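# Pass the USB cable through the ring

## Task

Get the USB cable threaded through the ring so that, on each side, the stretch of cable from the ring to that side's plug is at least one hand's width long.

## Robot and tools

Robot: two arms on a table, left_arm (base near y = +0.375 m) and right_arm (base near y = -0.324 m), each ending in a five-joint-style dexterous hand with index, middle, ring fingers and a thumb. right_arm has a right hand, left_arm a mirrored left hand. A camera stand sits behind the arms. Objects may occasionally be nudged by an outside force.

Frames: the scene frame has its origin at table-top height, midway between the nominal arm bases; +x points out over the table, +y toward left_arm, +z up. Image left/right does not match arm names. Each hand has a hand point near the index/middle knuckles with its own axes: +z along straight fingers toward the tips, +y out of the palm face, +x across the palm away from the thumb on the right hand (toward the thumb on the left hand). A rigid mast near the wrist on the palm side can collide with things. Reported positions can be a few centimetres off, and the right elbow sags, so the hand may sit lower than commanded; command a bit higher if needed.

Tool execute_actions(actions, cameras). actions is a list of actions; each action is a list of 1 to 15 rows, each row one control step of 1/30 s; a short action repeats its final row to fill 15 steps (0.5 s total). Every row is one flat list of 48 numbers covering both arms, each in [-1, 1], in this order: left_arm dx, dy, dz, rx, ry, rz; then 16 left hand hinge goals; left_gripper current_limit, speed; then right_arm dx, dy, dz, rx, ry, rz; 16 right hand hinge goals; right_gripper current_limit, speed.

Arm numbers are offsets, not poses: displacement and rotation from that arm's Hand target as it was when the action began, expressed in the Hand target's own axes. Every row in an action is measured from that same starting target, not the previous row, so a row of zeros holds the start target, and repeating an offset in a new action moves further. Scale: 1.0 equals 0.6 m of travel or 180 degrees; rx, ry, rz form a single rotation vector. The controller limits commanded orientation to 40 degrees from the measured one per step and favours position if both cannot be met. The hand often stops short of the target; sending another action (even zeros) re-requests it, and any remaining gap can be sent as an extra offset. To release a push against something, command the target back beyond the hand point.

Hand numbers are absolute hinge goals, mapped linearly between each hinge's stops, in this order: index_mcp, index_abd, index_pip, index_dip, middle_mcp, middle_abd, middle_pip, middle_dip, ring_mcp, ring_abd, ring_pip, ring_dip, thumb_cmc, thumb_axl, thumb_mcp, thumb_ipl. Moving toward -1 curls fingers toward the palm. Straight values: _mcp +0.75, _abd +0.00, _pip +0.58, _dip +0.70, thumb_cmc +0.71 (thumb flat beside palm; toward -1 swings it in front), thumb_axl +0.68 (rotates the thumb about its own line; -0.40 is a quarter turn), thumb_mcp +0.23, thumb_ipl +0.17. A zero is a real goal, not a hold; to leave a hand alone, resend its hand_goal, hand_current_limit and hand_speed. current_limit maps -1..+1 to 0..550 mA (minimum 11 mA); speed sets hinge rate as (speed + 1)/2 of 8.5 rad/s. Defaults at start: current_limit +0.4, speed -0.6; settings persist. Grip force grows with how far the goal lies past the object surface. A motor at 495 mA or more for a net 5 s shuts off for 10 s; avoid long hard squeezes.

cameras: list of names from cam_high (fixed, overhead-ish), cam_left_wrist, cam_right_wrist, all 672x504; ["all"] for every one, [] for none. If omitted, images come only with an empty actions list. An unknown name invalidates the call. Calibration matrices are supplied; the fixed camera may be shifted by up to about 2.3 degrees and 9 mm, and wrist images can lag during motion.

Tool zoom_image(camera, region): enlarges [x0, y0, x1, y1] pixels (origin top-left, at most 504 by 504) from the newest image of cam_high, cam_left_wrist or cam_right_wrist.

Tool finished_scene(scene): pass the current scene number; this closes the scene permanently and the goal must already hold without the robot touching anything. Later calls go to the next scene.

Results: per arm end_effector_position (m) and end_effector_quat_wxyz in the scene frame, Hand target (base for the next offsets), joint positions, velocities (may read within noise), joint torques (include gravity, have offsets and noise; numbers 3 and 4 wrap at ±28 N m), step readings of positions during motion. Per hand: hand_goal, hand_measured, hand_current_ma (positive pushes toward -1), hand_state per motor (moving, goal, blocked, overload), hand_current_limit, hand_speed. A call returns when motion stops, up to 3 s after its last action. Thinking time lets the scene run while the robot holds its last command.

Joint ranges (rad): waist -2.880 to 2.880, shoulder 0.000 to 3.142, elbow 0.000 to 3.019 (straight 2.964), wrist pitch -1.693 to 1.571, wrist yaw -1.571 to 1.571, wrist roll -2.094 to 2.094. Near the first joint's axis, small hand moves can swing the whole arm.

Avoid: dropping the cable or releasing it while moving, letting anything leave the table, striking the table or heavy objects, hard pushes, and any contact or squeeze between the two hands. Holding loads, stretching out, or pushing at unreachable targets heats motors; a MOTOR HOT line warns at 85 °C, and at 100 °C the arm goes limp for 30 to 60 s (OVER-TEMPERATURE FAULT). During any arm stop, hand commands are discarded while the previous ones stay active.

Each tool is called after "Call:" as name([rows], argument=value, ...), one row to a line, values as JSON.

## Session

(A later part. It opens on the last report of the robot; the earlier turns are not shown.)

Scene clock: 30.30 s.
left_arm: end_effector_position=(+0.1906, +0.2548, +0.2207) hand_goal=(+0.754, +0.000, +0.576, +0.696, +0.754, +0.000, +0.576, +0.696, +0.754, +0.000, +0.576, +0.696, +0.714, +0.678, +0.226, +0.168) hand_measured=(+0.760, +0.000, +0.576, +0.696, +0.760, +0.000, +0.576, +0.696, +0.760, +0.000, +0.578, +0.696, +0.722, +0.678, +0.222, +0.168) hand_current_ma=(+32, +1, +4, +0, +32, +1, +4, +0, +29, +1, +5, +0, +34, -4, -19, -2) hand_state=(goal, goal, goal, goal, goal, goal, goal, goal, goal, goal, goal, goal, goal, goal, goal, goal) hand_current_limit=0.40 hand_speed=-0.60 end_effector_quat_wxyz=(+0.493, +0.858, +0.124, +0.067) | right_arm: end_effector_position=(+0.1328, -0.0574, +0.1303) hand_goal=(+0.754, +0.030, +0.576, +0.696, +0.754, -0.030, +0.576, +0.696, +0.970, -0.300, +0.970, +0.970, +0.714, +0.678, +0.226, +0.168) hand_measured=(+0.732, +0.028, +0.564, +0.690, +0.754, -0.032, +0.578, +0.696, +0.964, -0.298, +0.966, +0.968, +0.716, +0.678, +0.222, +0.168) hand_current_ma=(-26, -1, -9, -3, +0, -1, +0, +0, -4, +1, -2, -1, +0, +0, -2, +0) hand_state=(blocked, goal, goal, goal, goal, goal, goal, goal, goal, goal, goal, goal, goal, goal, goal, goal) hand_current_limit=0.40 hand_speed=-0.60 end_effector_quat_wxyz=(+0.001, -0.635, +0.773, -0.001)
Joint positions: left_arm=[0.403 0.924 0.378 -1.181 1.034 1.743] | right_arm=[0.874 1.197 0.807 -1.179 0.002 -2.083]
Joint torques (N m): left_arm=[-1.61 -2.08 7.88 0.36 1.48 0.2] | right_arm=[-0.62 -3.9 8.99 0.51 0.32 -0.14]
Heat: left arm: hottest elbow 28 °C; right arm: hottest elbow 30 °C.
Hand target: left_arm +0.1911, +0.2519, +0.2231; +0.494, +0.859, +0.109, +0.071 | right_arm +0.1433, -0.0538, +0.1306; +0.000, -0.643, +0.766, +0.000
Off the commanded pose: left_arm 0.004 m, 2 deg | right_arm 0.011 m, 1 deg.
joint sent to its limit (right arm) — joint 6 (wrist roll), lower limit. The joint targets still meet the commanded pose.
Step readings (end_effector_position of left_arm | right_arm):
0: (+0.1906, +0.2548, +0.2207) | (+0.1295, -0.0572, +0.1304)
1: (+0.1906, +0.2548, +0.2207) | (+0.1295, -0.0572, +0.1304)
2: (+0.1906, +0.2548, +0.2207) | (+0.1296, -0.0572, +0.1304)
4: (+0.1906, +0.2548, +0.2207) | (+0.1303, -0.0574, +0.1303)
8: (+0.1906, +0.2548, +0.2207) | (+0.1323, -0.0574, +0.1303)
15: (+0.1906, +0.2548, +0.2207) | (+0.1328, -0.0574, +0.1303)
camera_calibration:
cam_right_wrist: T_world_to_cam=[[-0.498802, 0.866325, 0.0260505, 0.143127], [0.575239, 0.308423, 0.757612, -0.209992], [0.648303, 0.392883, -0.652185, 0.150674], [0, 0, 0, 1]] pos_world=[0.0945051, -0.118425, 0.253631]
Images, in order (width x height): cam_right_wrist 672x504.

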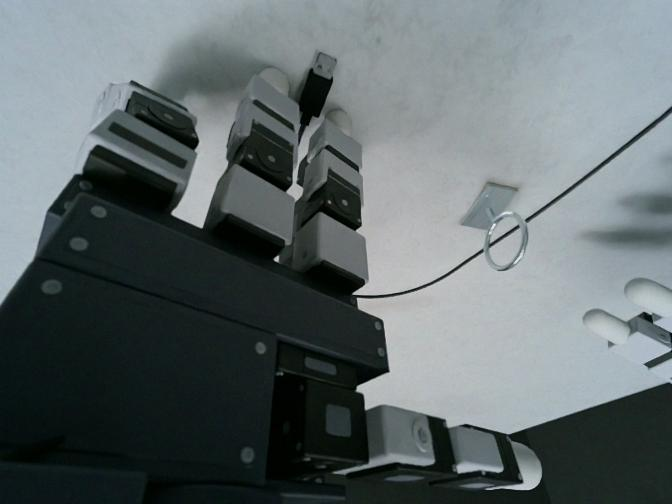

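Call:
execute_actions([
  [[0,0,0,0,0,0,0.754,0,0.576,0.696,0.754,0,0.576,0.696,0.754,0,0.576,0.696,0.714,0.678,0.226,0.168,0.4,-0.6,0,0,-0.007,0,0,0,0.754,0.03,0.576,0.696,0.754,-0.03,0.576,0.696,0.97,-0.3,0.97,0.97,0.714,0.678,0.226,0.168,0.4,-0.6]],
  [[0,0,0,0,0,0,0.754,0,0.576,0.696,0.754,0,0.576,0.696,0.754,0,0.576,0.696,0.714,0.678,0.226,0.168,0.4,-0.6,0,0,0,0,0,0,0.754,-0.2,0.576,0.696,0.754,0.2,0.576,0.696,0.97,-0.3,0.97,0.97,0.714,0.678,0.226,0.168,0.4,-0.85]],
], cameras=["cam_right_wrist"])

Call:
zoom_image(camera="cam_right_wrist", region=[230, 20, 390, 160])

Scene clock: 31.70 s.
left_arm: end_effector_position=(+0.1906, +0.2548, +0.2207) hand_goal=(+0.754, +0.000, +0.576, +0.696, +0.754, +0.000, +0.576, +0.696, +0.754, +0.000, +0.576, +0.696, +0.714, +0.678, +0.226, +0.168) hand_measured=(+0.760, +0.000, +0.576, +0.696, +0.760, +0.000, +0.576, +0.696, +0.760, +0.000, +0.578, +0.696, +0.722, +0.678, +0.222, +0.168) hand_current_ma=(+32, +1, +4, +0, +32, +1, +4, +0, +29, +1, +5, +0, +34, -4, -19, -2) hand_state=(goal, goal, goal, goal, goal, goal, goal, goal, goal, goal, goal, goal, goal, goal, goal, goal) hand_current_limit=0.40 hand_speed=-0.60 end_effector_quat_wxyz=(+0.493, +0.858, +0.124, +0.067) | right_arm: end_effector_position=(+0.1333, -0.0571, +0.1305) hand_goal=(+0.754, -0.200, +0.576, +0.696, +0.754, +0.200, +0.576, +0.696, +0.970, -0.300, +0.970, +0.970, +0.714, +0.678, +0.226, +0.168) hand_measured=(+0.734, -0.044, +0.564, +0.690, +0.754, +0.084, +0.578, +0.696, +0.964, -0.298, +0.966, +0.968, +0.716, +0.678, +0.222, +0.168) hand_current_ma=(-23, +385, -8, -4, +0, -249, +0, +0, -4, +1, -2, -1, +0, +0, -2, +0) hand_state=(blocked, blocked, goal, goal, goal, blocked, goal, goal, goal, goal, goal, goal, goal, goal, goal, goal) hand_current_limit=0.40 hand_speed=-0.85 end_effector_quat_wxyz=(+0.000, -0.635, +0.773, -0.001)
Joint positions: left_arm=[0.403 0.924 0.378 -1.181 1.034 1.743] | right_arm=[0.874 1.2 0.81 -1.181 0.003 -2.083]
Joint torques (N m): left_arm=[-1.67 -2.2 7.87 0.38 1.48 0.21] | right_arm=[-1.14 -4.95 9.37 0.06 0.27 -0.16]
Heat: left arm: hottest elbow 28 °C; right arm: hottest elbow 30 °C.
Hand target: left_arm +0.1911, +0.2519, +0.2231; +0.494, +0.859, +0.109, +0.071 | right_arm +0.1434, -0.0537, +0.1348; +0.000, -0.642, +0.766, +0.000
Off the commanded pose: left_arm 0.004 m, 2 deg | right_arm 0.011 m, 1 deg.
joint sent to its limit (right arm) — joint 6 (wrist roll), lower limit. The joint targets still meet the commanded pose.
Step readings (end_effector_position of left_arm | right_arm):
0: (+0.1906, +0.2548, +0.2207) | (+0.1328, -0.0574, +0.1303)
1: (+0.1906, +0.2548, +0.2207) | (+0.1328, -0.0574, +0.1303)
2: (+0.1906, +0.2548, +0.2207) | (+0.1329, -0.0573, +0.1305)
4: (+0.1906, +0.2548, +0.2207) | (+0.1329, -0.0573, +0.1305)
8: (+0.1906, +0.2548, +0.2207) | (+0.1328, -0.0574, +0.1305)
15: (+0.1906, +0.2548, +0.2207) | (+0.1328, -0.0574, +0.1306)
16: (+0.1906, +0.2548, +0.2207) | (+0.1328, -0.0574, +0.1306)
17: (+0.1906, +0.2548, +0.2207) | (+0.1328, -0.0574, +0.1306)
19: (+0.1906, +0.2548, +0.2207) | (+0.1329, -0.0573, +0.1307)
23: (+0.1906, +0.2548, +0.2207) | (+0.1332, -0.0572, +0.1305)
30: (+0.1906, +0.2548, +0.2207) | (+0.1333, -0.0571, +0.1305)
camera_calibration:
cam_right_wrist: T_world_to_cam=[[-0.498781, 0.866387, 0.0242949, 0.143432], [0.575513, 0.310105, 0.756716, -0.210328], [0.648075, 0.391418, -0.653292, 0.150418], [0, 0, 0, 1]] pos_world=[0.0951058, -0.117921, 0.25394]
Images, in order (width x height): cam_right_wrist 672x504.

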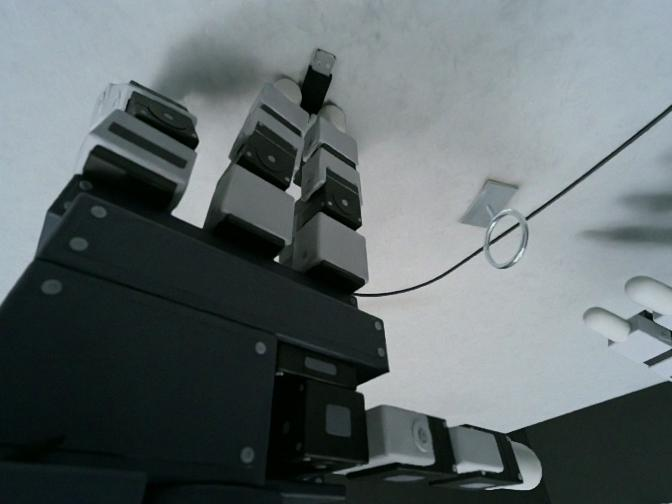

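Scaled by 3.150 from the camera's 672x504 image, which has a finer 960x720 frame.

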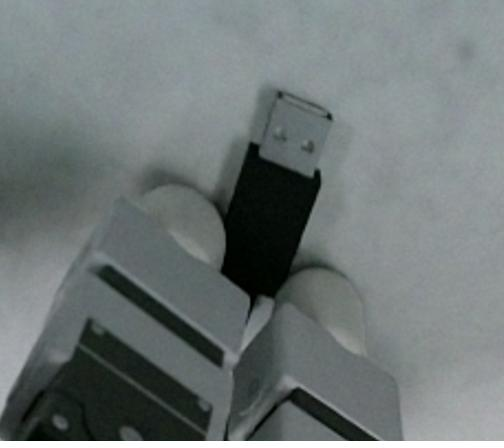

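Call:
execute_actions([
  [[0,0,0,0,0,0,0.754,0,0.576,0.696,0.754,0,0.576,0.696,0.754,0,0.576,0.696,0.714,0.678,0.226,0.168,0.4,-0.6,0.0015,0.0082,-0.1333,0,0,0,0.754,-0.2,0.576,0.696,0.754,0.2,0.576,0.696,0.97,-0.3,0.97,0.97,0.714,0.678,0.226,0.168,0.4,-0.85]],
], cameras=["cam_right_wrist"])

Call:
zoom_image(camera="cam_right_wrist", region=[230, 20, 390, 160])

Scene clock: 33.33 s.
left_arm: end_effector_position=(+0.1906, +0.2548, +0.2207) hand_goal=(+0.754, +0.000, +0.576, +0.696, +0.754, +0.000, +0.576, +0.696, +0.754, +0.000, +0.576, +0.696, +0.714, +0.678, +0.226, +0.168) hand_measured=(+0.760, +0.000, +0.576, +0.696, +0.760, +0.000, +0.576, +0.696, +0.760, +0.000, +0.578, +0.696, +0.722, +0.678, +0.222, +0.168) hand_current_ma=(+32, +1, +4, +0, +32, +1, +4, +0, +29, +1, +5, +0, +34, -4, -19, -2) hand_state=(goal, goal, goal, goal, goal, goal, goal, goal, goal, goal, goal, goal, goal, goal, goal, goal) hand_current_limit=0.40 hand_speed=-0.60 end_effector_quat_wxyz=(+0.493, +0.858, +0.124, +0.067) | right_arm: end_effector_position=(+0.1306, -0.0604, +0.2018) hand_goal=(+0.754, -0.200, +0.576, +0.696, +0.754, +0.200, +0.576, +0.696, +0.970, -0.300, +0.970, +0.970, +0.714, +0.678, +0.226, +0.168) hand_measured=(+0.742, -0.048, +0.568, +0.690, +0.754, +0.084, +0.578, +0.696, +0.964, -0.298, +0.966, +0.968, +0.716, +0.678, +0.222, +0.168) hand_current_ma=(-9, +385, -4, -3, +0, -249, +0, +0, -4, +1, -2, -1, +0, +0, -2, +0) hand_state=(goal, blocked, goal, goal, goal, blocked, goal, goal, goal, goal, goal, goal, goal, goal, goal, goal) hand_current_limit=0.40 hand_speed=-0.85 end_effector_quat_wxyz=(-0.012, -0.635, +0.773, -0.004)
Joint positions: left_arm=[0.403 0.924 0.378 -1.181 1.034 1.743] | right_arm=[0.874 1.145 0.961 -1.412 0.004 -2.083]
Joint torques (N m): left_arm=[-1.61 -2.02 7.87 0.35 1.48 0.21] | right_arm=[-0.03 -6.42 10.35 0.16 -0.05 -0.15]
Heat: left arm: hottest elbow 28 °C; right arm: hottest elbow 30 °C.
Hand target: left_arm +0.1911, +0.2519, +0.2231; +0.494, +0.859, +0.109, +0.071 | right_arm +0.1383, -0.0537, +0.2147; +0.000, -0.642, +0.766, +0.000
Off the commanded pose: left_arm 0.004 m, 2 deg | right_arm 0.017 m, 2 deg.
joint sent to its limit (right arm) — joint 6 (wrist roll), lower limit. The joint targets still meet the commanded pose.
Step readings (end_effector_position of left_arm | right_arm):
0: (+0.1906, +0.2548, +0.2207) | (+0.1333, -0.0571, +0.1305)
1: (+0.1906, +0.2548, +0.2207) | (+0.1333, -0.0570, +0.1309)
2: (+0.1906, +0.2548, +0.2207) | (+0.1323, -0.0582, +0.1333)
4: (+0.1906, +0.2548, +0.2207) | (+0.1288, -0.0625, +0.1447)
8: (+0.1906, +0.2548, +0.2207) | (+0.1298, -0.0613, +0.1763)
15: (+0.1906, +0.2548, +0.2207) | (+0.1321, -0.0586, +0.2015)
camera_calibration:
cam_right_wrist: T_world_to_cam=[[-0.498469, 0.86677, 0.0154339, 0.144934], [0.586976, 0.324354, 0.74179, -0.25936], [0.637956, 0.378819, -0.670454, 0.204004], [0, 0, 0, 1]] pos_world=[0.0943377, -0.118781, 0.326929]
Images, in order (width x height): cam_right_wrist 672x504.

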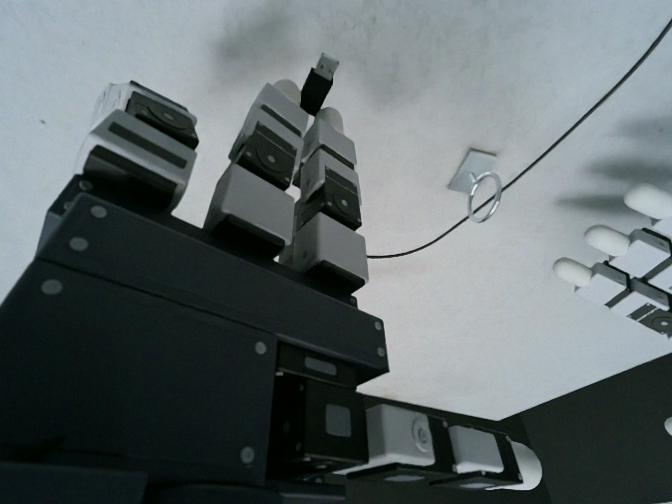

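Scaled by 3.150 from the camera's 672x504 image, which has a finer 960x720 frame.

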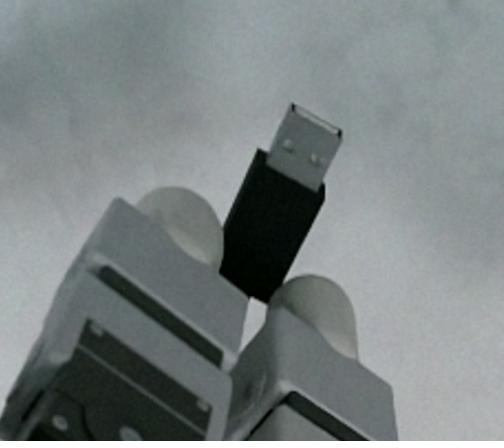

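Call:
execute_actions([
  [[0,0,0,0,0,0,0.754,0,0.576,0.696,0.754,0,0.576,0.696,0.754,0,0.576,0.696,0.714,0.678,0.226,0.168,0.4,-0.6,-0.1027,-0.0185,0,0,0,0.1517,0.754,-0.2,0.576,0.696,0.754,0.2,0.576,0.696,0.97,-0.3,0.97,0.97,0.714,0.678,0.226,0.168,0.4,-0.85]],
  [[0,0,0,0,0,0,0.754,0,0.576,0.696,0.754,0,0.576,0.696,0.754,0,0.576,0.696,0.714,0.678,0.226,0.168,0.4,-0.6,-0.0918,-0.0022,0,0,0,0.1517,0.754,-0.2,0.576,0.696,0.754,0.2,0.576,0.696,0.97,-0.3,0.97,0.97,0.714,0.678,0.226,0.168,0.4,-0.85]],
  [[0,0,0,0,0,0,0.754,0,0.576,0.696,0.754,0,0.576,0.696,0.754,0,0.576,0.696,0.714,0.678,0.226,0.168,0.4,-0.6,-0.086,0.0202,0,0,0,0.1517,0.754,-0.2,0.576,0.696,0.754,0.2,0.576,0.696,0.97,-0.3,0.97,0.97,0.714,0.678,0.226,0.168,0.4,-0.85]],
], cameras=["cam_right_wrist","cam_high"])

Call:
zoom_image(camera="cam_right_wrist", region=[230, 0, 390, 140])

Call:
zoom_image(camera="cam_high", region=[370, 170, 510, 300])

Scene clock: 35.83 s.
left_arm: end_effector_position=(+0.1906, +0.2548, +0.2207) hand_goal=(+0.754, +0.000, +0.576, +0.696, +0.754, +0.000, +0.576, +0.696, +0.754, +0.000, +0.576, +0.696, +0.714, +0.678, +0.226, +0.168) hand_measured=(+0.760, +0.000, +0.576, +0.696, +0.760, +0.000, +0.576, +0.696, +0.760, +0.000, +0.578, +0.696, +0.722, +0.678, +0.222, +0.168) hand_current_ma=(+32, +1, +4, +0, +32, +1, +4, +0, +29, +1, +5, +0, +34, -4, -19, -2) hand_state=(goal, goal, goal, goal, goal, goal, goal, goal, goal, goal, goal, goal, goal, goal, goal, goal) hand_current_limit=0.40 hand_speed=-0.60 end_effector_quat_wxyz=(+0.493, +0.858, +0.124, +0.067) | right_arm: end_effector_position=(+0.2276, +0.0660, +0.2007) hand_goal=(+0.754, -0.200, +0.576, +0.696, +0.754, +0.200, +0.576, +0.696, +0.970, -0.300, +0.970, +0.970, +0.714, +0.678, +0.226, +0.168) hand_measured=(+0.742, -0.048, +0.568, +0.690, +0.758, +0.084, +0.578, +0.696, +0.964, -0.298, +0.966, +0.968, +0.714, +0.678, +0.222, +0.168) hand_current_ma=(-9, +385, -4, -3, +2, -249, +0, +0, -4, +1, -2, -1, +0, +0, -2, +0) hand_state=(goal, blocked, goal, goal, goal, blocked, goal, goal, goal, goal, goal, goal, goal, goal, goal, goal) hand_current_limit=0.40 hand_speed=-0.85 end_effector_quat_wxyz=(-0.011, +0.009, +1.000, -0.009)
Joint positions: left_arm=[0.403 0.924 0.378 -1.181 1.034 1.743] | right_arm=[1.028 1.314 1.104 -1.388 -0.009 -0.536]
Joint torques (N m): left_arm=[-1.61 -2.2 7.88 0.35 1.49 0.2] | right_arm=[0.09 -8.35 10.93 0.31 0.13 0.14]
Heat: left arm: hottest elbow 28 °C; right arm: hottest elbow 31 °C.
Hand target: left_arm +0.1911, +0.2519, +0.2231; +0.494, +0.859, +0.109, +0.071 | right_arm +0.2358, +0.0811, +0.2147; +0.000, +0.017, +1.000, +0.000
Off the commanded pose: left_arm 0.004 m, 2 deg | right_arm 0.022 m, 2 deg.
Step readings (end_effector_position of left_arm | right_arm):
0: (+0.1906, +0.2548, +0.2207) | (+0.1305, -0.0605, +0.2018)
1: (+0.1906, +0.2548, +0.2207) | (+0.1306, -0.0604, +0.2018)
2: (+0.1906, +0.2548, +0.2207) | (+0.1309, -0.0579, +0.2021)
4: (+0.1906, +0.2548, +0.2207) | (+0.1332, -0.0490, +0.2038)
8: (+0.1906, +0.2548, +0.2207) | (+0.1435, -0.0314, +0.2044)
15: (+0.1906, +0.2548, +0.2207) | (+0.1471, -0.0167, +0.2016)
16: (+0.1906, +0.2548, +0.2207) | (+0.1476, -0.0153, +0.2016)
17: (+0.1906, +0.2548, +0.2207) | (+0.1490, -0.0117, +0.2022)
19: (+0.1906, +0.2548, +0.2207) | (+0.1553, -0.0031, +0.2040)
23: (+0.1906, +0.2548, +0.2207) | (+0.1724, +0.0131, +0.2041)
30: (+0.1906, +0.2548, +0.2207) | (+0.1795, +0.0274, +0.2005)
31: (+0.1906, +0.2548, +0.2207) | (+0.1799, +0.0289, +0.2006)
32: (+0.1906, +0.2548, +0.2207) | (+0.1823, +0.0316, +0.2010)
34: (+0.1906, +0.2548, +0.2207) | (+0.1904, +0.0382, +0.2023)
38: (+0.1906, +0.2548, +0.2207) | (+0.2103, +0.0520, +0.2029)
45: (+0.1906, +0.2548, +0.2207) | (+0.2213, +0.0637, +0.1996)
camera_calibration:
cam_right_wrist: T_world_to_cam=[[0.764897, 0.644153, -0.000764641, -0.185818], [0.421545, -0.499664, 0.756727, -0.267452], [0.487066, -0.57914, -0.65373, 0.187795], [0, 0, 0, 1]] pos_world=[0.163406, 0.0948191, 0.325013]
Images, in order (width x height): cam_high 672x504, cam_right_wrist 672x504.

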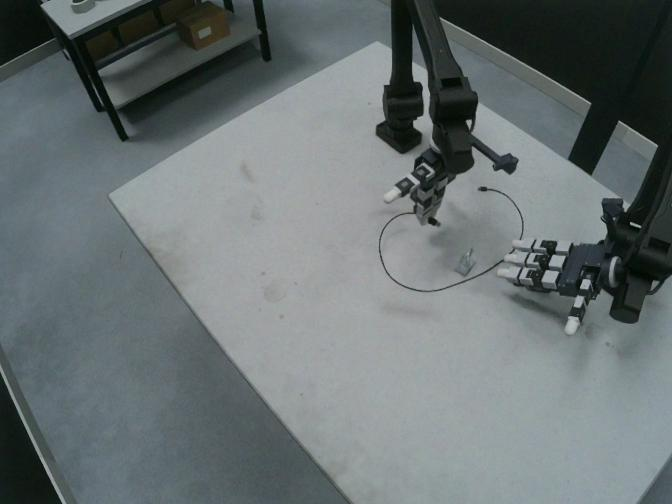

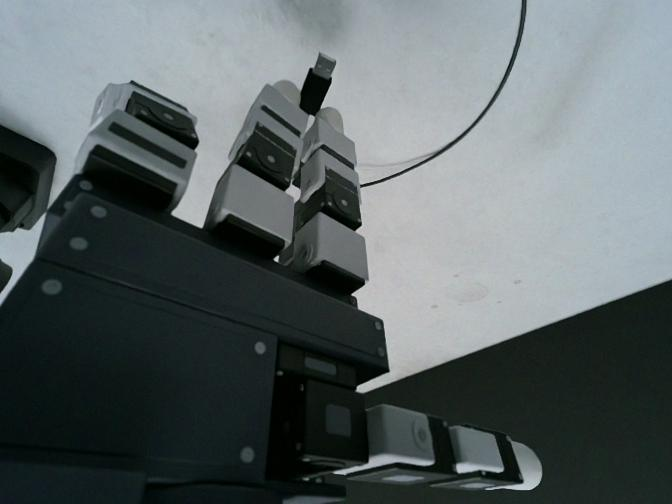

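Scaled by 3.150 from the camera's 672x504 image, which has a finer 960x720 frame.

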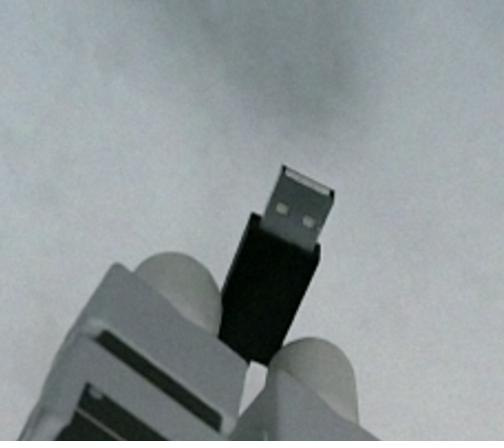

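Scaled by 3.600 from the camera's 672x504 image, which has a finer 960x720 frame.

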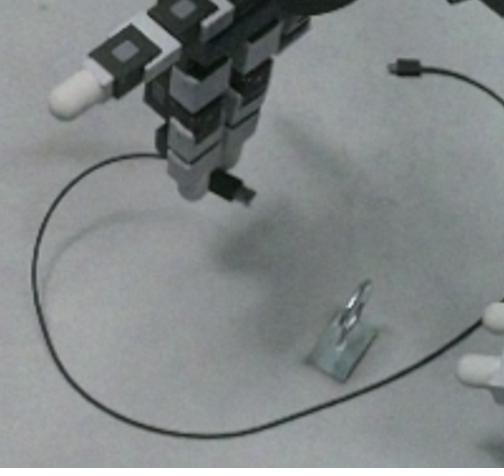

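Call:
execute_actions([
  [[0,0,0,0,0,0,0.754,0,0.576,0.696,0.754,0,0.576,0.696,0.754,0,0.576,0.696,0.714,0.678,0.226,0.168,0.4,-0.6,0.0018,0.0116,0.0031,-0.055,0,0,0.754,-0.2,0.576,0.696,0.754,0.2,0.576,0.696,0.97,-0.3,0.97,0.97,0.714,0.678,0.226,0.168,0.4,-0.85],[0,0,0,0,0,0,0.754,0,0.576,0.696,0.754,0,0.576,0.696,0.754,0,0.576,0.696,0.714,0.678,0.226,0.168,0.4,-0.6,0.0035,0.0232,0.0062,-0.111,0,0,0.754,-0.2,0.576,0.696,0.754,0.2,0.576,0.696,0.97,-0.3,0.97,0.97,0.714,0.678,0.226,0.168,0.4,-0.85]],
], cameras=["all"])

Scene clock: 38.40 s.
left_arm: end_effector_position=(+0.1906, +0.2548, +0.2207) hand_goal=(+0.754, +0.000, +0.576, +0.696, +0.754, +0.000, +0.576, +0.696, +0.754, +0.000, +0.576, +0.696, +0.714, +0.678, +0.226, +0.168) hand_measured=(+0.760, +0.000, +0.576, +0.696, +0.760, +0.000, +0.576, +0.696, +0.760, +0.000, +0.578, +0.696, +0.722, +0.678, +0.222, +0.168) hand_current_ma=(+32, +1, +4, +0, +32, +1, +4, +0, +29, +1, +5, +0, +34, -4, -19, -2) hand_state=(goal, goal, goal, goal, goal, goal, goal, goal, goal, goal, goal, goal, goal, goal, goal, goal) hand_current_limit=0.40 hand_speed=-0.60 end_effector_quat_wxyz=(+0.493, +0.858, +0.124, +0.067) | right_arm: end_effector_position=(+0.2306, +0.0956, +0.2079) hand_goal=(+0.754, -0.200, +0.576, +0.696, +0.754, +0.200, +0.576, +0.696, +0.970, -0.300, +0.970, +0.970, +0.714, +0.678, +0.226, +0.168) hand_measured=(+0.752, -0.048, +0.572, +0.692, +0.758, +0.084, +0.578, +0.696, +0.966, -0.298, +0.966, +0.968, +0.714, +0.678, +0.222, +0.168) hand_current_ma=(-1, +385, -1, -1, +2, -249, +1, +0, -2, +1, -2, -1, +0, +0, -2, +0) hand_state=(goal, blocked, goal, goal, goal, blocked, goal, goal, goal, goal, goal, goal, goal, goal, goal, goal) hand_current_limit=0.40 hand_speed=-0.85 end_effector_quat_wxyz=(-0.001, +0.014, +0.986, +0.165)
Joint positions: left_arm=[0.403 0.924 0.378 -1.181 1.034 1.743] | right_arm=[0.994 1.216 0.926 -1 -0.18 -0.535]
Joint torques (N m): left_arm=[-1.61 -2.08 7.87 0.39 1.47 0.2] | right_arm=[-0.79 -9.88 7.57 1.69 -0.35 -0.07]
Heat: left arm: hottest elbow 28 °C; right arm: hottest elbow 31 °C.
Hand target: left_arm +0.1911, +0.2519, +0.2231; +0.494, +0.859, +0.109, +0.071 | right_arm +0.2342, +0.0951, +0.2110; +0.003, +0.017, +0.985, +0.173
Off the commanded pose: left_arm 0.004 m, 2 deg | right_arm 0.005 m, 1 deg.
Step readings (end_effector_position of left_arm | right_arm):
0: (+0.1906, +0.2548, +0.2207) | (+0.2277, +0.0659, +0.2007)
1: (+0.1906, +0.2548, +0.2207) | (+0.2276, +0.0661, +0.2008)
2: (+0.1906, +0.2548, +0.2207) | (+0.2272, +0.0693, +0.2018)
4: (+0.1906, +0.2548, +0.2207) | (+0.2267, +0.0830, +0.2053)
8: (+0.1906, +0.2548, +0.2207) | (+0.2267, +0.0917, +0.2094)
15: (+0.1906, +0.2548, +0.2207) | (+0.2298, +0.0935, +0.2079)
camera_calibration:
cam_left_wrist: T_world_to_cam=[[-0.854257, 0.112967, -0.507428, 0.209282], [0.181479, 0.979498, -0.0874592, -0.30783], [0.487145, -0.1668, -0.857244, 0.263203], [0, 0, 0, 1]] pos_world=[0.106427, 0.321779, 0.304902]
cam_right_wrist: T_world_to_cam=[[0.770141, 0.592961, 0.235117, -0.252576], [0.399108, -0.73547, 0.547537, -0.18813], [0.49759, -0.327844, -0.803071, 0.212712], [0, 0, 0, 1]] pos_world=[0.163759, 0.0811401, 0.333216]

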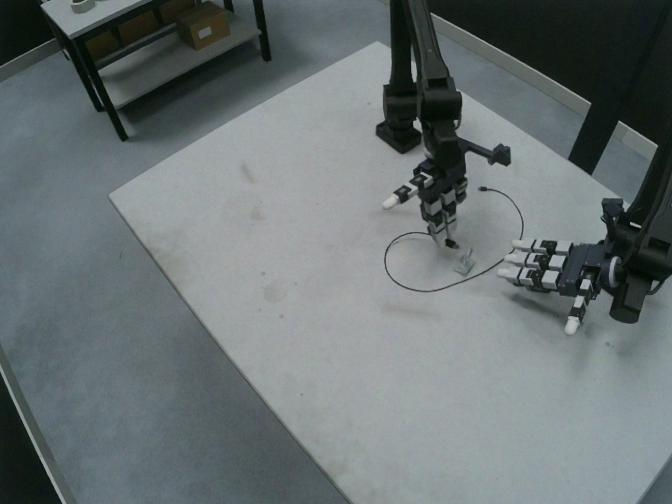

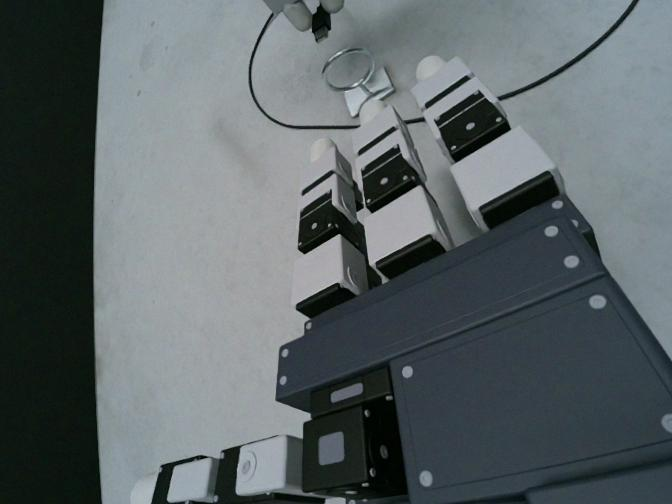

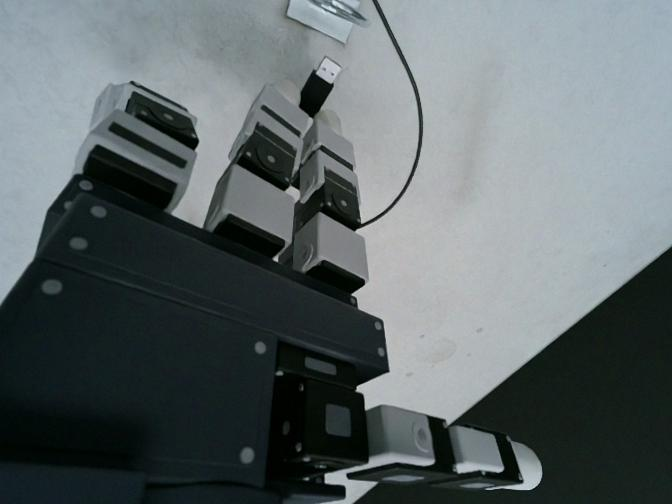

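Call:
zoom_image(camera="cam_high", region=[420, 210, 500, 280])

Call:
zoom_image(camera="cam_left_wrist", region=[270, 0, 410, 120])

Call:
zoom_image(camera="cam_right_wrist", region=[240, 0, 400, 130])

Scaled by 6.300 from the camera's 672x504 image, which has a finer 960x720 frame.

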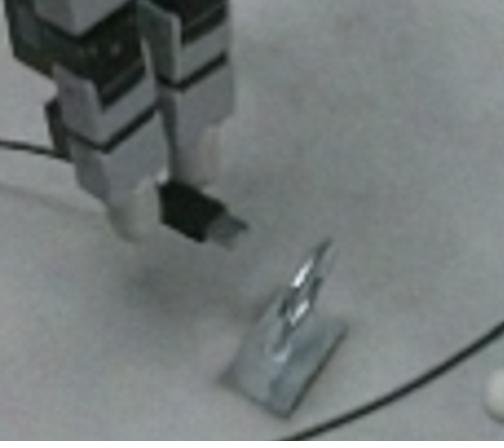

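Scaled by 3.600 from the camera's 672x504 image, which has a finer 960x720 frame.

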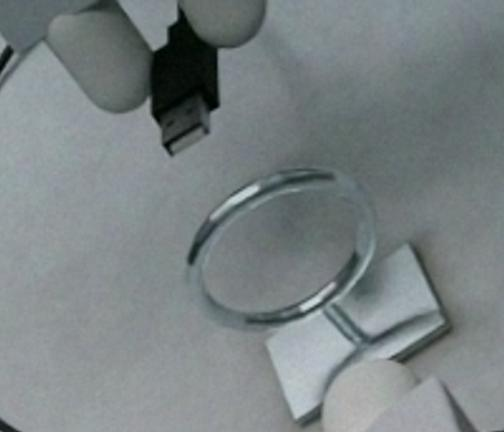

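Scaled by 3.150 from the camera's 672x504 image, which has a finer 960x720 frame.

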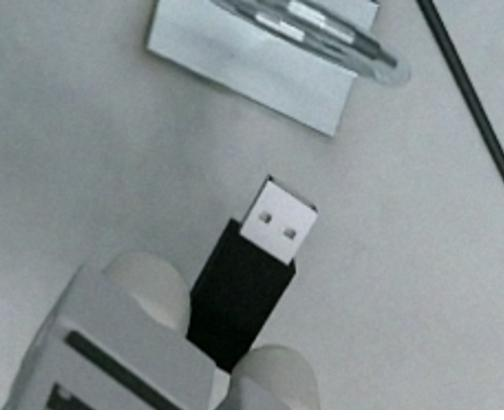

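Call:
execute_actions([
  [[0,0,0,0,0,0,0.754,0,0.576,0.696,0.754,0,0.576,0.696,0.754,0,0.576,0.696,0.714,0.678,0.226,0.168,0.4,-0.6,0.0236,-0.0131,0.0289,0,0,0,0.754,-0.2,0.576,0.696,0.754,0.2,0.576,0.696,0.97,-0.3,0.97,0.97,0.714,0.678,0.226,0.168,0.4,-0.85]],
], cameras=["all"])

Call:
zoom_image(camera="cam_high", region=[420, 210, 500, 280])

Call:
zoom_image(camera="cam_left_wrist", region=[270, 0, 410, 120])

Call:
zoom_image(camera="cam_right_wrist", region=[240, 0, 400, 130])

Scene clock: 40.40 s.
left_arm: end_effector_position=(+0.1906, +0.2548, +0.2207) hand_goal=(+0.754, +0.000, +0.576, +0.696, +0.754, +0.000, +0.576, +0.696, +0.754, +0.000, +0.576, +0.696, +0.714, +0.678, +0.226, +0.168) hand_measured=(+0.760, +0.000, +0.576, +0.696, +0.760, +0.000, +0.576, +0.696, +0.760, +0.000, +0.578, +0.696, +0.722, +0.678, +0.222, +0.168) hand_current_ma=(+32, +1, +4, +0, +32, +1, +4, +0, +29, +1, +5, +0, +34, -4, -19, -2) hand_state=(goal, goal, goal, goal, goal, goal, goal, goal, goal, goal, goal, goal, goal, goal, goal, goal) hand_current_limit=0.40 hand_speed=-0.60 end_effector_quat_wxyz=(+0.493, +0.858, +0.124, +0.067) | right_arm: end_effector_position=(+0.2201, +0.0914, +0.1866) hand_goal=(+0.754, -0.200, +0.576, +0.696, +0.754, +0.200, +0.576, +0.696, +0.970, -0.300, +0.970, +0.970, +0.714, +0.678, +0.226, +0.168) hand_measured=(+0.752, -0.048, +0.572, +0.692, +0.758, +0.084, +0.578, +0.696, +0.966, -0.298, +0.966, +0.968, +0.714, +0.678, +0.222, +0.168) hand_current_ma=(-1, +385, -1, -1, +2, -249, +1, +0, -2, +1, -2, -1, +0, +0, -2, +0) hand_state=(goal, blocked, goal, goal, goal, blocked, goal, goal, goal, goal, goal, goal, goal, goal, goal, goal) hand_current_limit=0.40 hand_speed=-0.85 end_effector_quat_wxyz=(-0.002, +0.013, +0.986, +0.165)
Joint positions: left_arm=[0.403 0.924 0.378 -1.181 1.034 1.743] | right_arm=[1.012 1.211 0.864 -0.942 -0.177 -0.52]
Joint torques (N m): left_arm=[-1.67 -2.32 7.91 0.4 1.48 0.22] | right_arm=[0.44 -8.88 7.6 1.48 -0.11 0.07]
Heat: left arm: hottest elbow 28 °C; right arm: hottest elbow 31 °C.
Hand target: left_arm +0.1911, +0.2519, +0.2231; +0.494, +0.859, +0.109, +0.071 | right_arm +0.2201, +0.0939, +0.1919; +0.003, +0.017, +0.985, +0.173
Off the commanded pose: left_arm 0.004 m, 2 deg | right_arm 0.006 m, 1 deg.
Step readings (end_effector_position of left_arm | right_arm):
0: (+0.1906, +0.2548, +0.2207) | (+0.2305, +0.0955, +0.2077)
1: (+0.1906, +0.2548, +0.2207) | (+0.2305, +0.0954, +0.2075)
2: (+0.1906, +0.2548, +0.2207) | (+0.2306, +0.0956, +0.2069)
4: (+0.1906, +0.2548, +0.2207) | (+0.2299, +0.0946, +0.2031)
8: (+0.1906, +0.2548, +0.2207) | (+0.2226, +0.0904, +0.1893)
15: (+0.1906, +0.2548, +0.2207) | (+0.2198, +0.0913, +0.1864)
camera_calibration:
cam_left_wrist: T_world_to_cam=[[-0.854257, 0.112967, -0.507428, 0.209282], [0.181479, 0.979498, -0.0874592, -0.30783], [0.487145, -0.1668, -0.857244, 0.263203], [0, 0, 0, 1]] pos_world=[0.106427, 0.321779, 0.304902]
cam_right_wrist: T_world_to_cam=[[0.769297, 0.594925, 0.232911, -0.23658], [0.401801, -0.733953, 0.547602, -0.176102], [0.496728, -0.327685, -0.803669, 0.199695], [0, 0, 0, 1]] pos_world=[0.153564, 0.0769336, 0.312024]

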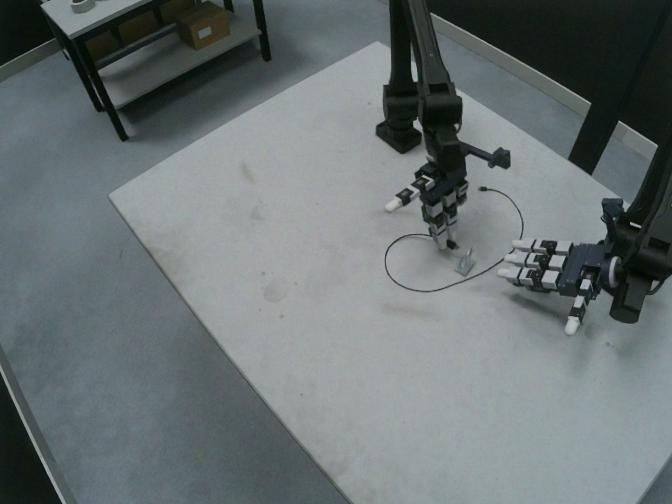

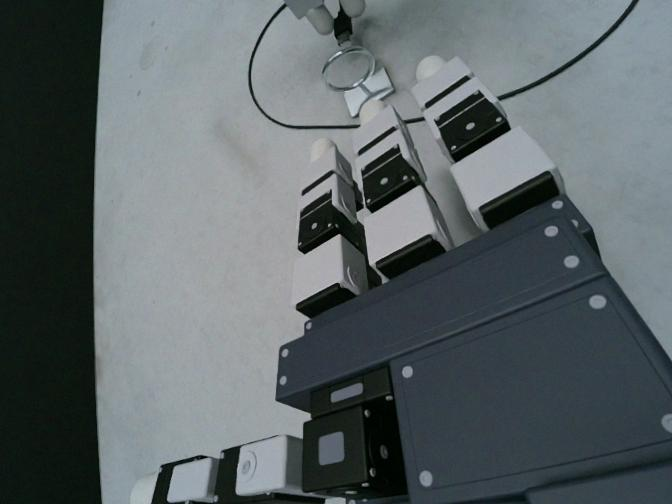

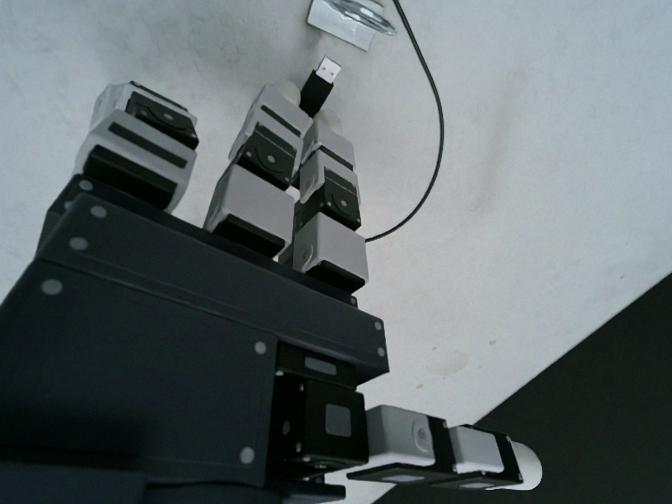

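Scaled by 6.300 from the camera's 672x504 image, which has a finer 960x720 frame.

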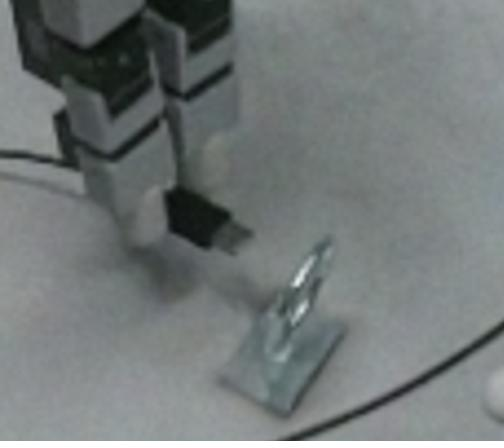

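Scaled by 3.600 from the camera's 672x504 image, which has a finer 960x720 frame.

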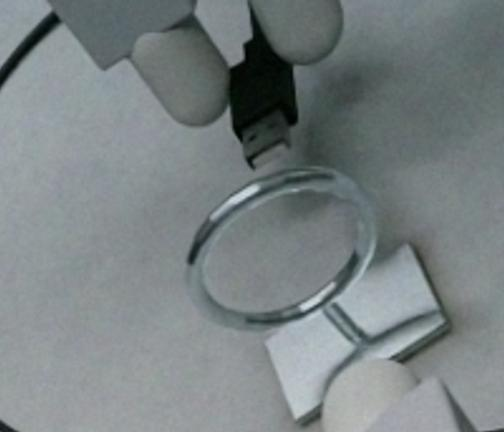

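Scaled by 3.150 from the camera's 672x504 image, which has a finer 960x720 frame.

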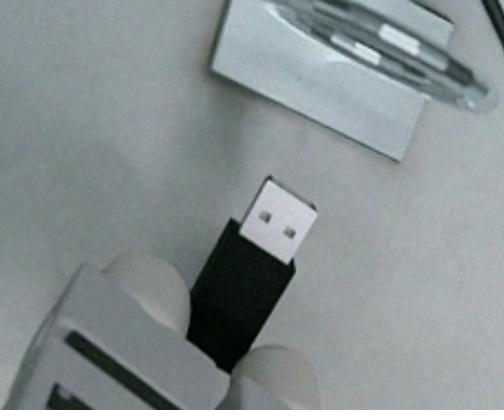

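Call:
execute_actions([
  [[0,0,0,0,0,0,0.754,0,0.576,0.696,0.754,0,0.576,0.696,0.754,0,0.576,0.696,0.714,0.678,0.226,0.168,0.4,-0.6,0.001,0.0325,0.008,0,0,0,0.754,-0.2,0.576,0.696,0.754,0.2,0.576,0.696,0.97,-0.3,0.97,0.97,0.714,0.678,0.226,0.168,0.4,-0.85]],
], cameras=["all"])

Call:
zoom_image(camera="cam_high", region=[420, 210, 500, 280])

Call:
zoom_image(camera="cam_left_wrist", region=[270, 0, 410, 120])

Call:
zoom_image(camera="cam_right_wrist", region=[240, 0, 400, 130])

Scene clock: 41.63 s.
left_arm: end_effector_position=(+0.1906, +0.2548, +0.2207) hand_goal=(+0.754, +0.000, +0.576, +0.696, +0.754, +0.000, +0.576, +0.696, +0.754, +0.000, +0.576, +0.696, +0.714, +0.678, +0.226, +0.168) hand_measured=(+0.760, +0.000, +0.576, +0.696, +0.760, +0.000, +0.576, +0.696, +0.760, +0.000, +0.578, +0.696, +0.722, +0.678, +0.222, +0.168) hand_current_ma=(+32, +1, +4, +0, +32, +1, +4, +0, +29, +1, +5, +0, +34, -4, -19, -2) hand_state=(goal, goal, goal, goal, goal, goal, goal, goal, goal, goal, goal, goal, goal, goal, goal, goal) hand_current_limit=0.40 hand_speed=-0.60 end_effector_quat_wxyz=(+0.493, +0.858, +0.124, +0.067) | right_arm: end_effector_position=(+0.2117, +0.0983, +0.1775) hand_goal=(+0.754, -0.200, +0.576, +0.696, +0.754, +0.200, +0.576, +0.696, +0.970, -0.300, +0.970, +0.970, +0.714, +0.678, +0.226, +0.168) hand_measured=(+0.752, -0.048, +0.572, +0.692, +0.758, +0.084, +0.578, +0.696, +0.966, -0.298, +0.966, +0.968, +0.714, +0.678, +0.222, +0.168) hand_current_ma=(-1, +385, -1, -1, +2, -249, +1, +0, -2, +1, -2, -1, +0, +0, -2, +0) hand_state=(goal, blocked, goal, goal, goal, blocked, goal, goal, goal, goal, goal, goal, goal, goal, goal, goal) hand_current_limit=0.40 hand_speed=-0.85 end_effector_quat_wxyz=(-0.007, +0.013, +0.988, +0.156)
Joint positions: left_arm=[0.403 0.924 0.378 -1.181 1.034 1.743] | right_arm=[1.044 1.232 0.864 -0.935 -0.168 -0.49]
Joint torques (N m): left_arm=[-1.61 -2.26 7.87 0.35 1.47 0.21] | right_arm=[0.73 -7 10.4 1.72 -0.08 0.03]
Heat: left arm: hottest elbow 29 °C; right arm: hottest elbow 31 °C.
Hand target: left_arm +0.1911, +0.2519, +0.2231; +0.494, +0.859, +0.109, +0.071 | right_arm +0.2200, +0.1140, +0.1941; +0.003, +0.017, +0.985, +0.173
Off the commanded pose: left_arm 0.004 m, 2 deg | right_arm 0.024 m, 2 deg.
Step readings (end_effector_position of left_arm | right_arm):
0: (+0.1906, +0.2548, +0.2207) | (+0.2202, +0.0914, +0.1865)
1: (+0.1906, +0.2548, +0.2207) | (+0.2201, +0.0915, +0.1866)
2: (+0.1906, +0.2548, +0.2207) | (+0.2197, +0.0918, +0.1866)
4: (+0.1906, +0.2548, +0.2207) | (+0.2185, +0.0931, +0.1865)
8: (+0.1906, +0.2548, +0.2207) | (+0.2132, +0.0971, +0.1825)
15: (+0.1906, +0.2548, +0.2207) | (+0.2115, +0.0984, +0.1775)
camera_calibration:
cam_left_wrist: T_world_to_cam=[[-0.854257, 0.112967, -0.507428, 0.209282], [0.181479, 0.979498, -0.0874592, -0.30783], [0.487145, -0.1668, -0.857244, 0.263203], [0, 0, 0, 1]] pos_world=[0.106427, 0.321779, 0.304902]
cam_right_wrist: T_world_to_cam=[[0.770644, 0.599831, 0.215198, -0.229706], [0.408308, -0.724031, 0.555935, -0.166535], [0.489277, -0.340561, -0.802886, 0.201592], [0, 0, 0, 1]] pos_world=[0.146385, 0.0858624, 0.30387]

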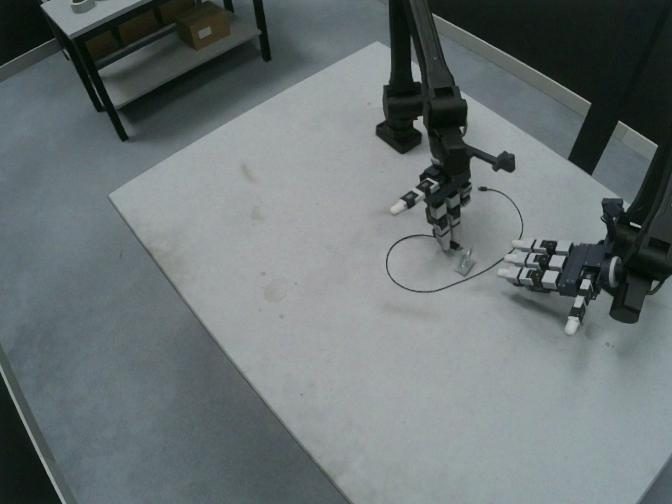

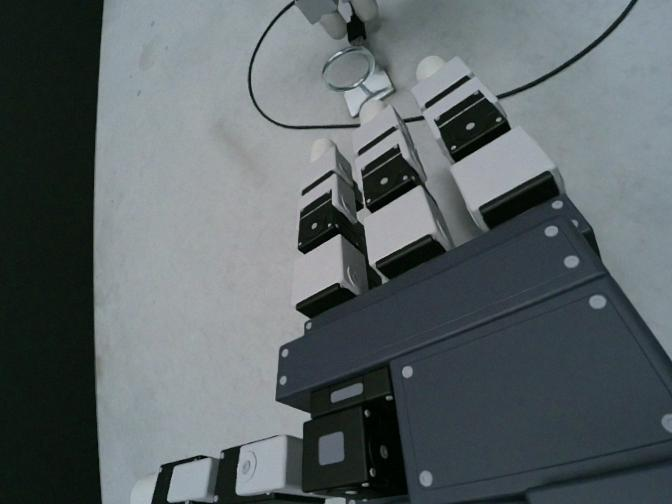

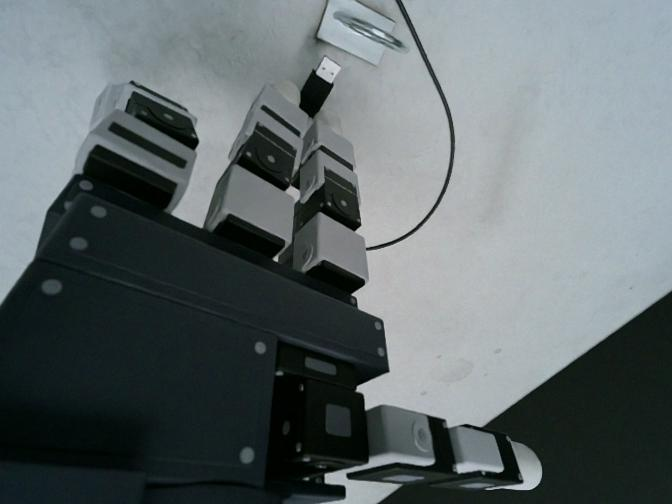

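Scaled by 6.300 from the camera's 672x504 image, which has a finer 960x720 frame.

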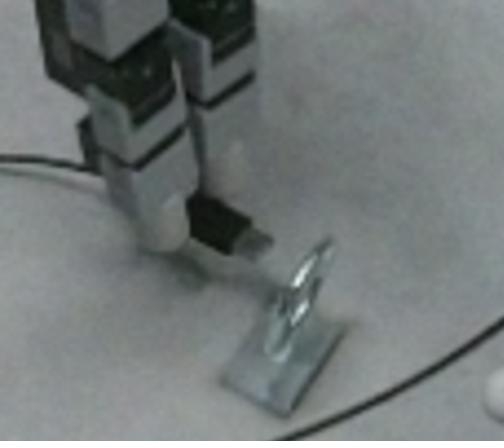

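Scaled by 3.600 from the camera's 672x504 image, which has a finer 960x720 frame.

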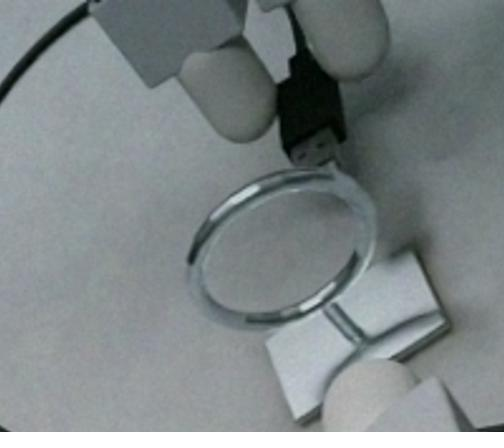

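Scaled by 3.150 from the camera's 672x504 image, which has a finer 960x720 frame.

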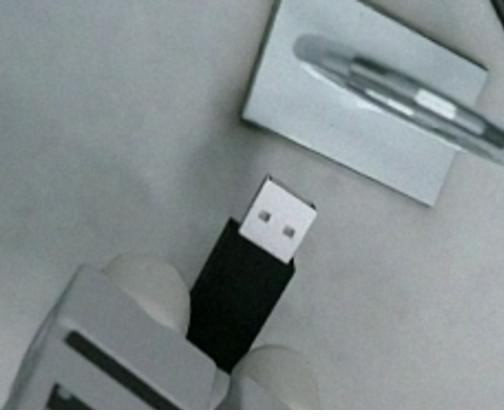

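Call:
execute_actions([
  [[0,0,0,0,0,0,0.754,0,0.576,0.696,0.754,0,0.576,0.696,0.754,0,0.576,0.696,0.714,0.678,0.226,0.168,0.4,-0.6,-0.0122,0.0243,-0.0084,0,0,0,0.754,-0.2,0.576,0.696,0.754,0.2,0.576,0.696,0.97,-0.3,0.97,0.97,0.714,0.678,0.226,0.168,0.4,-0.85]],
], cameras=["all"])

Call:
zoom_image(camera="cam_high", region=[420, 210, 500, 280])

Call:
zoom_image(camera="cam_left_wrist", region=[270, 0, 410, 120])

Call:
zoom_image(camera="cam_right_wrist", region=[240, 0, 400, 130])

Scene clock: 42.63 s.
left_arm: end_effector_position=(+0.1906, +0.2548, +0.2207) hand_goal=(+0.754, +0.000, +0.576, +0.696, +0.754, +0.000, +0.576, +0.696, +0.754, +0.000, +0.576, +0.696, +0.714, +0.678, +0.226, +0.168) hand_measured=(+0.760, +0.000, +0.576, +0.696, +0.760, +0.000, +0.576, +0.696, +0.760, +0.000, +0.578, +0.696, +0.722, +0.678, +0.222, +0.168) hand_current_ma=(+32, +1, +4, +0, +32, +1, +4, +0, +29, +1, +5, +0, +34, -4, -19, -2) hand_state=(goal, goal, goal, goal, goal, goal, goal, goal, goal, goal, goal, goal, goal, goal, goal, goal) hand_current_limit=0.40 hand_speed=-0.60 end_effector_quat_wxyz=(+0.493, +0.858, +0.124, +0.067) | right_arm: end_effector_position=(+0.2203, +0.1127, +0.1883) hand_goal=(+0.754, -0.200, +0.576, +0.696, +0.754, +0.200, +0.576, +0.696, +0.970, -0.300, +0.970, +0.970, +0.714, +0.678, +0.226, +0.168) hand_measured=(+0.752, -0.048, +0.572, +0.692, +0.758, +0.084, +0.578, +0.696, +0.966, -0.298, +0.966, +0.968, +0.714, +0.678, +0.222, +0.168) hand_current_ma=(-1, +385, -1, -1, +2, -249, +1, +0, -2, +1, -2, -1, +0, +0, -2, +0) hand_state=(goal, blocked, goal, goal, goal, blocked, goal, goal, goal, goal, goal, goal, goal, goal, goal, goal) hand_current_limit=0.40 hand_speed=-0.85 end_effector_quat_wxyz=(-0.003, +0.012, +0.986, +0.164)
Joint positions: left_arm=[0.403 0.924 0.378 -1.181 1.034 1.743] | right_arm=[1.044 1.26 0.909 -0.935 -0.168 -0.49]
Joint torques (N m): left_arm=[-1.61 -2.2 7.88 0.38 1.48 0.21] | right_arm=[-0.5 -8.06 11 0.69 -0.1 0.04]
Heat: left arm: hottest elbow 29 °C; right arm: hottest elbow 32 °C.
Hand target: left_arm +0.1911, +0.2519, +0.2231; +0.494, +0.859, +0.109, +0.071 | right_arm +0.2277, +0.1257, +0.2037; +0.003, +0.017, +0.985, +0.173
Off the commanded pose: left_arm 0.004 m, 2 deg | right_arm 0.022 m, 1 deg.
Step readings (end_effector_position of left_arm | right_arm):
0: (+0.1906, +0.2548, +0.2207) | (+0.2117, +0.0983, +0.1775)
1: (+0.1906, +0.2548, +0.2207) | (+0.2117, +0.0983, +0.1775)
2: (+0.1906, +0.2548, +0.2207) | (+0.2120, +0.0987, +0.1777)
4: (+0.1906, +0.2548, +0.2207) | (+0.2134, +0.1011, +0.1794)
8: (+0.1906, +0.2548, +0.2207) | (+0.2184, +0.1095, +0.1860)
15: (+0.1906, +0.2548, +0.2207) | (+0.2203, +0.1126, +0.1895)
camera_calibration:
cam_left_wrist: T_world_to_cam=[[-0.854257, 0.112967, -0.507428, 0.209282], [0.181479, 0.979498, -0.0874592, -0.30783], [0.487145, -0.1668, -0.857244, 0.263203], [0, 0, 0, 1]] pos_world=[0.106427, 0.321779, 0.304902]
cam_right_wrist: T_world_to_cam=[[0.768766, 0.596052, 0.231777, -0.249635], [0.402917, -0.732857, 0.548251, -0.161988], [0.496645, -0.328089, -0.803555, 0.208022], [0, 0, 0, 1]] pos_world=[0.153866, 0.0983316, 0.313827]

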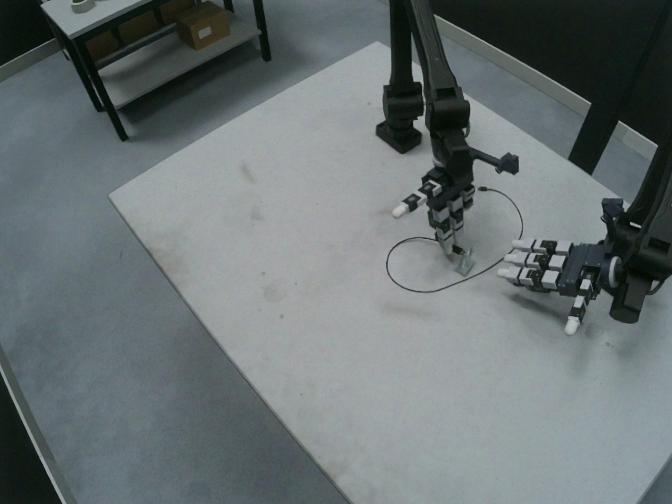

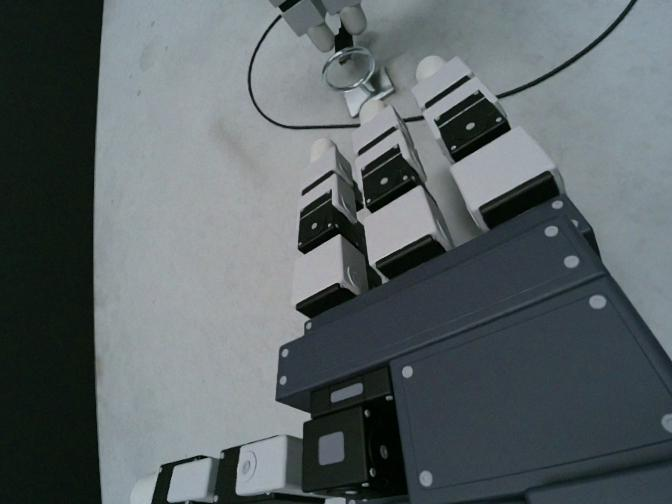

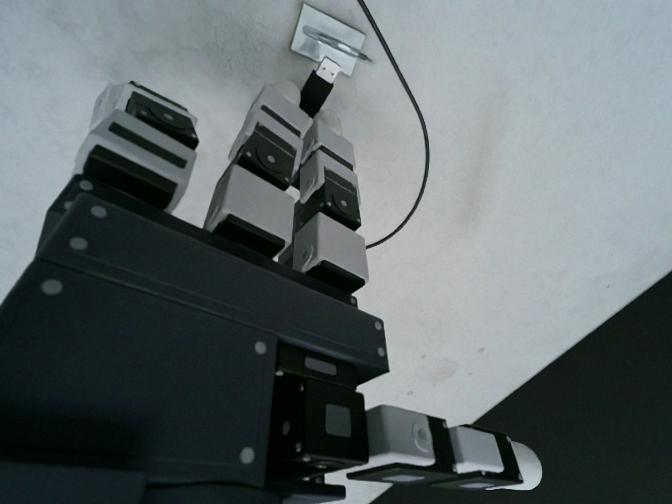

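Scaled by 6.300 from the camera's 672x504 image, which has a finer 960x720 frame.

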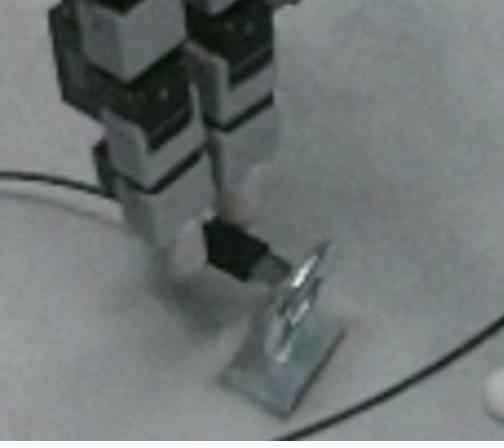

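Scaled by 3.600 from the camera's 672x504 image, which has a finer 960x720 frame.

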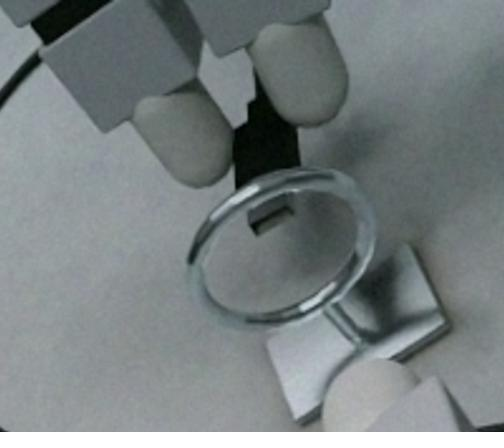

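Scaled by 3.150 from the camera's 672x504 image, which has a finer 960x720 frame.

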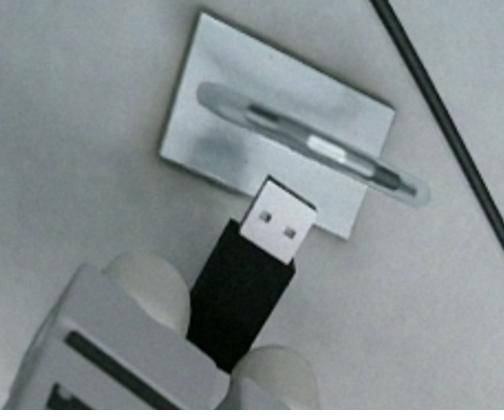

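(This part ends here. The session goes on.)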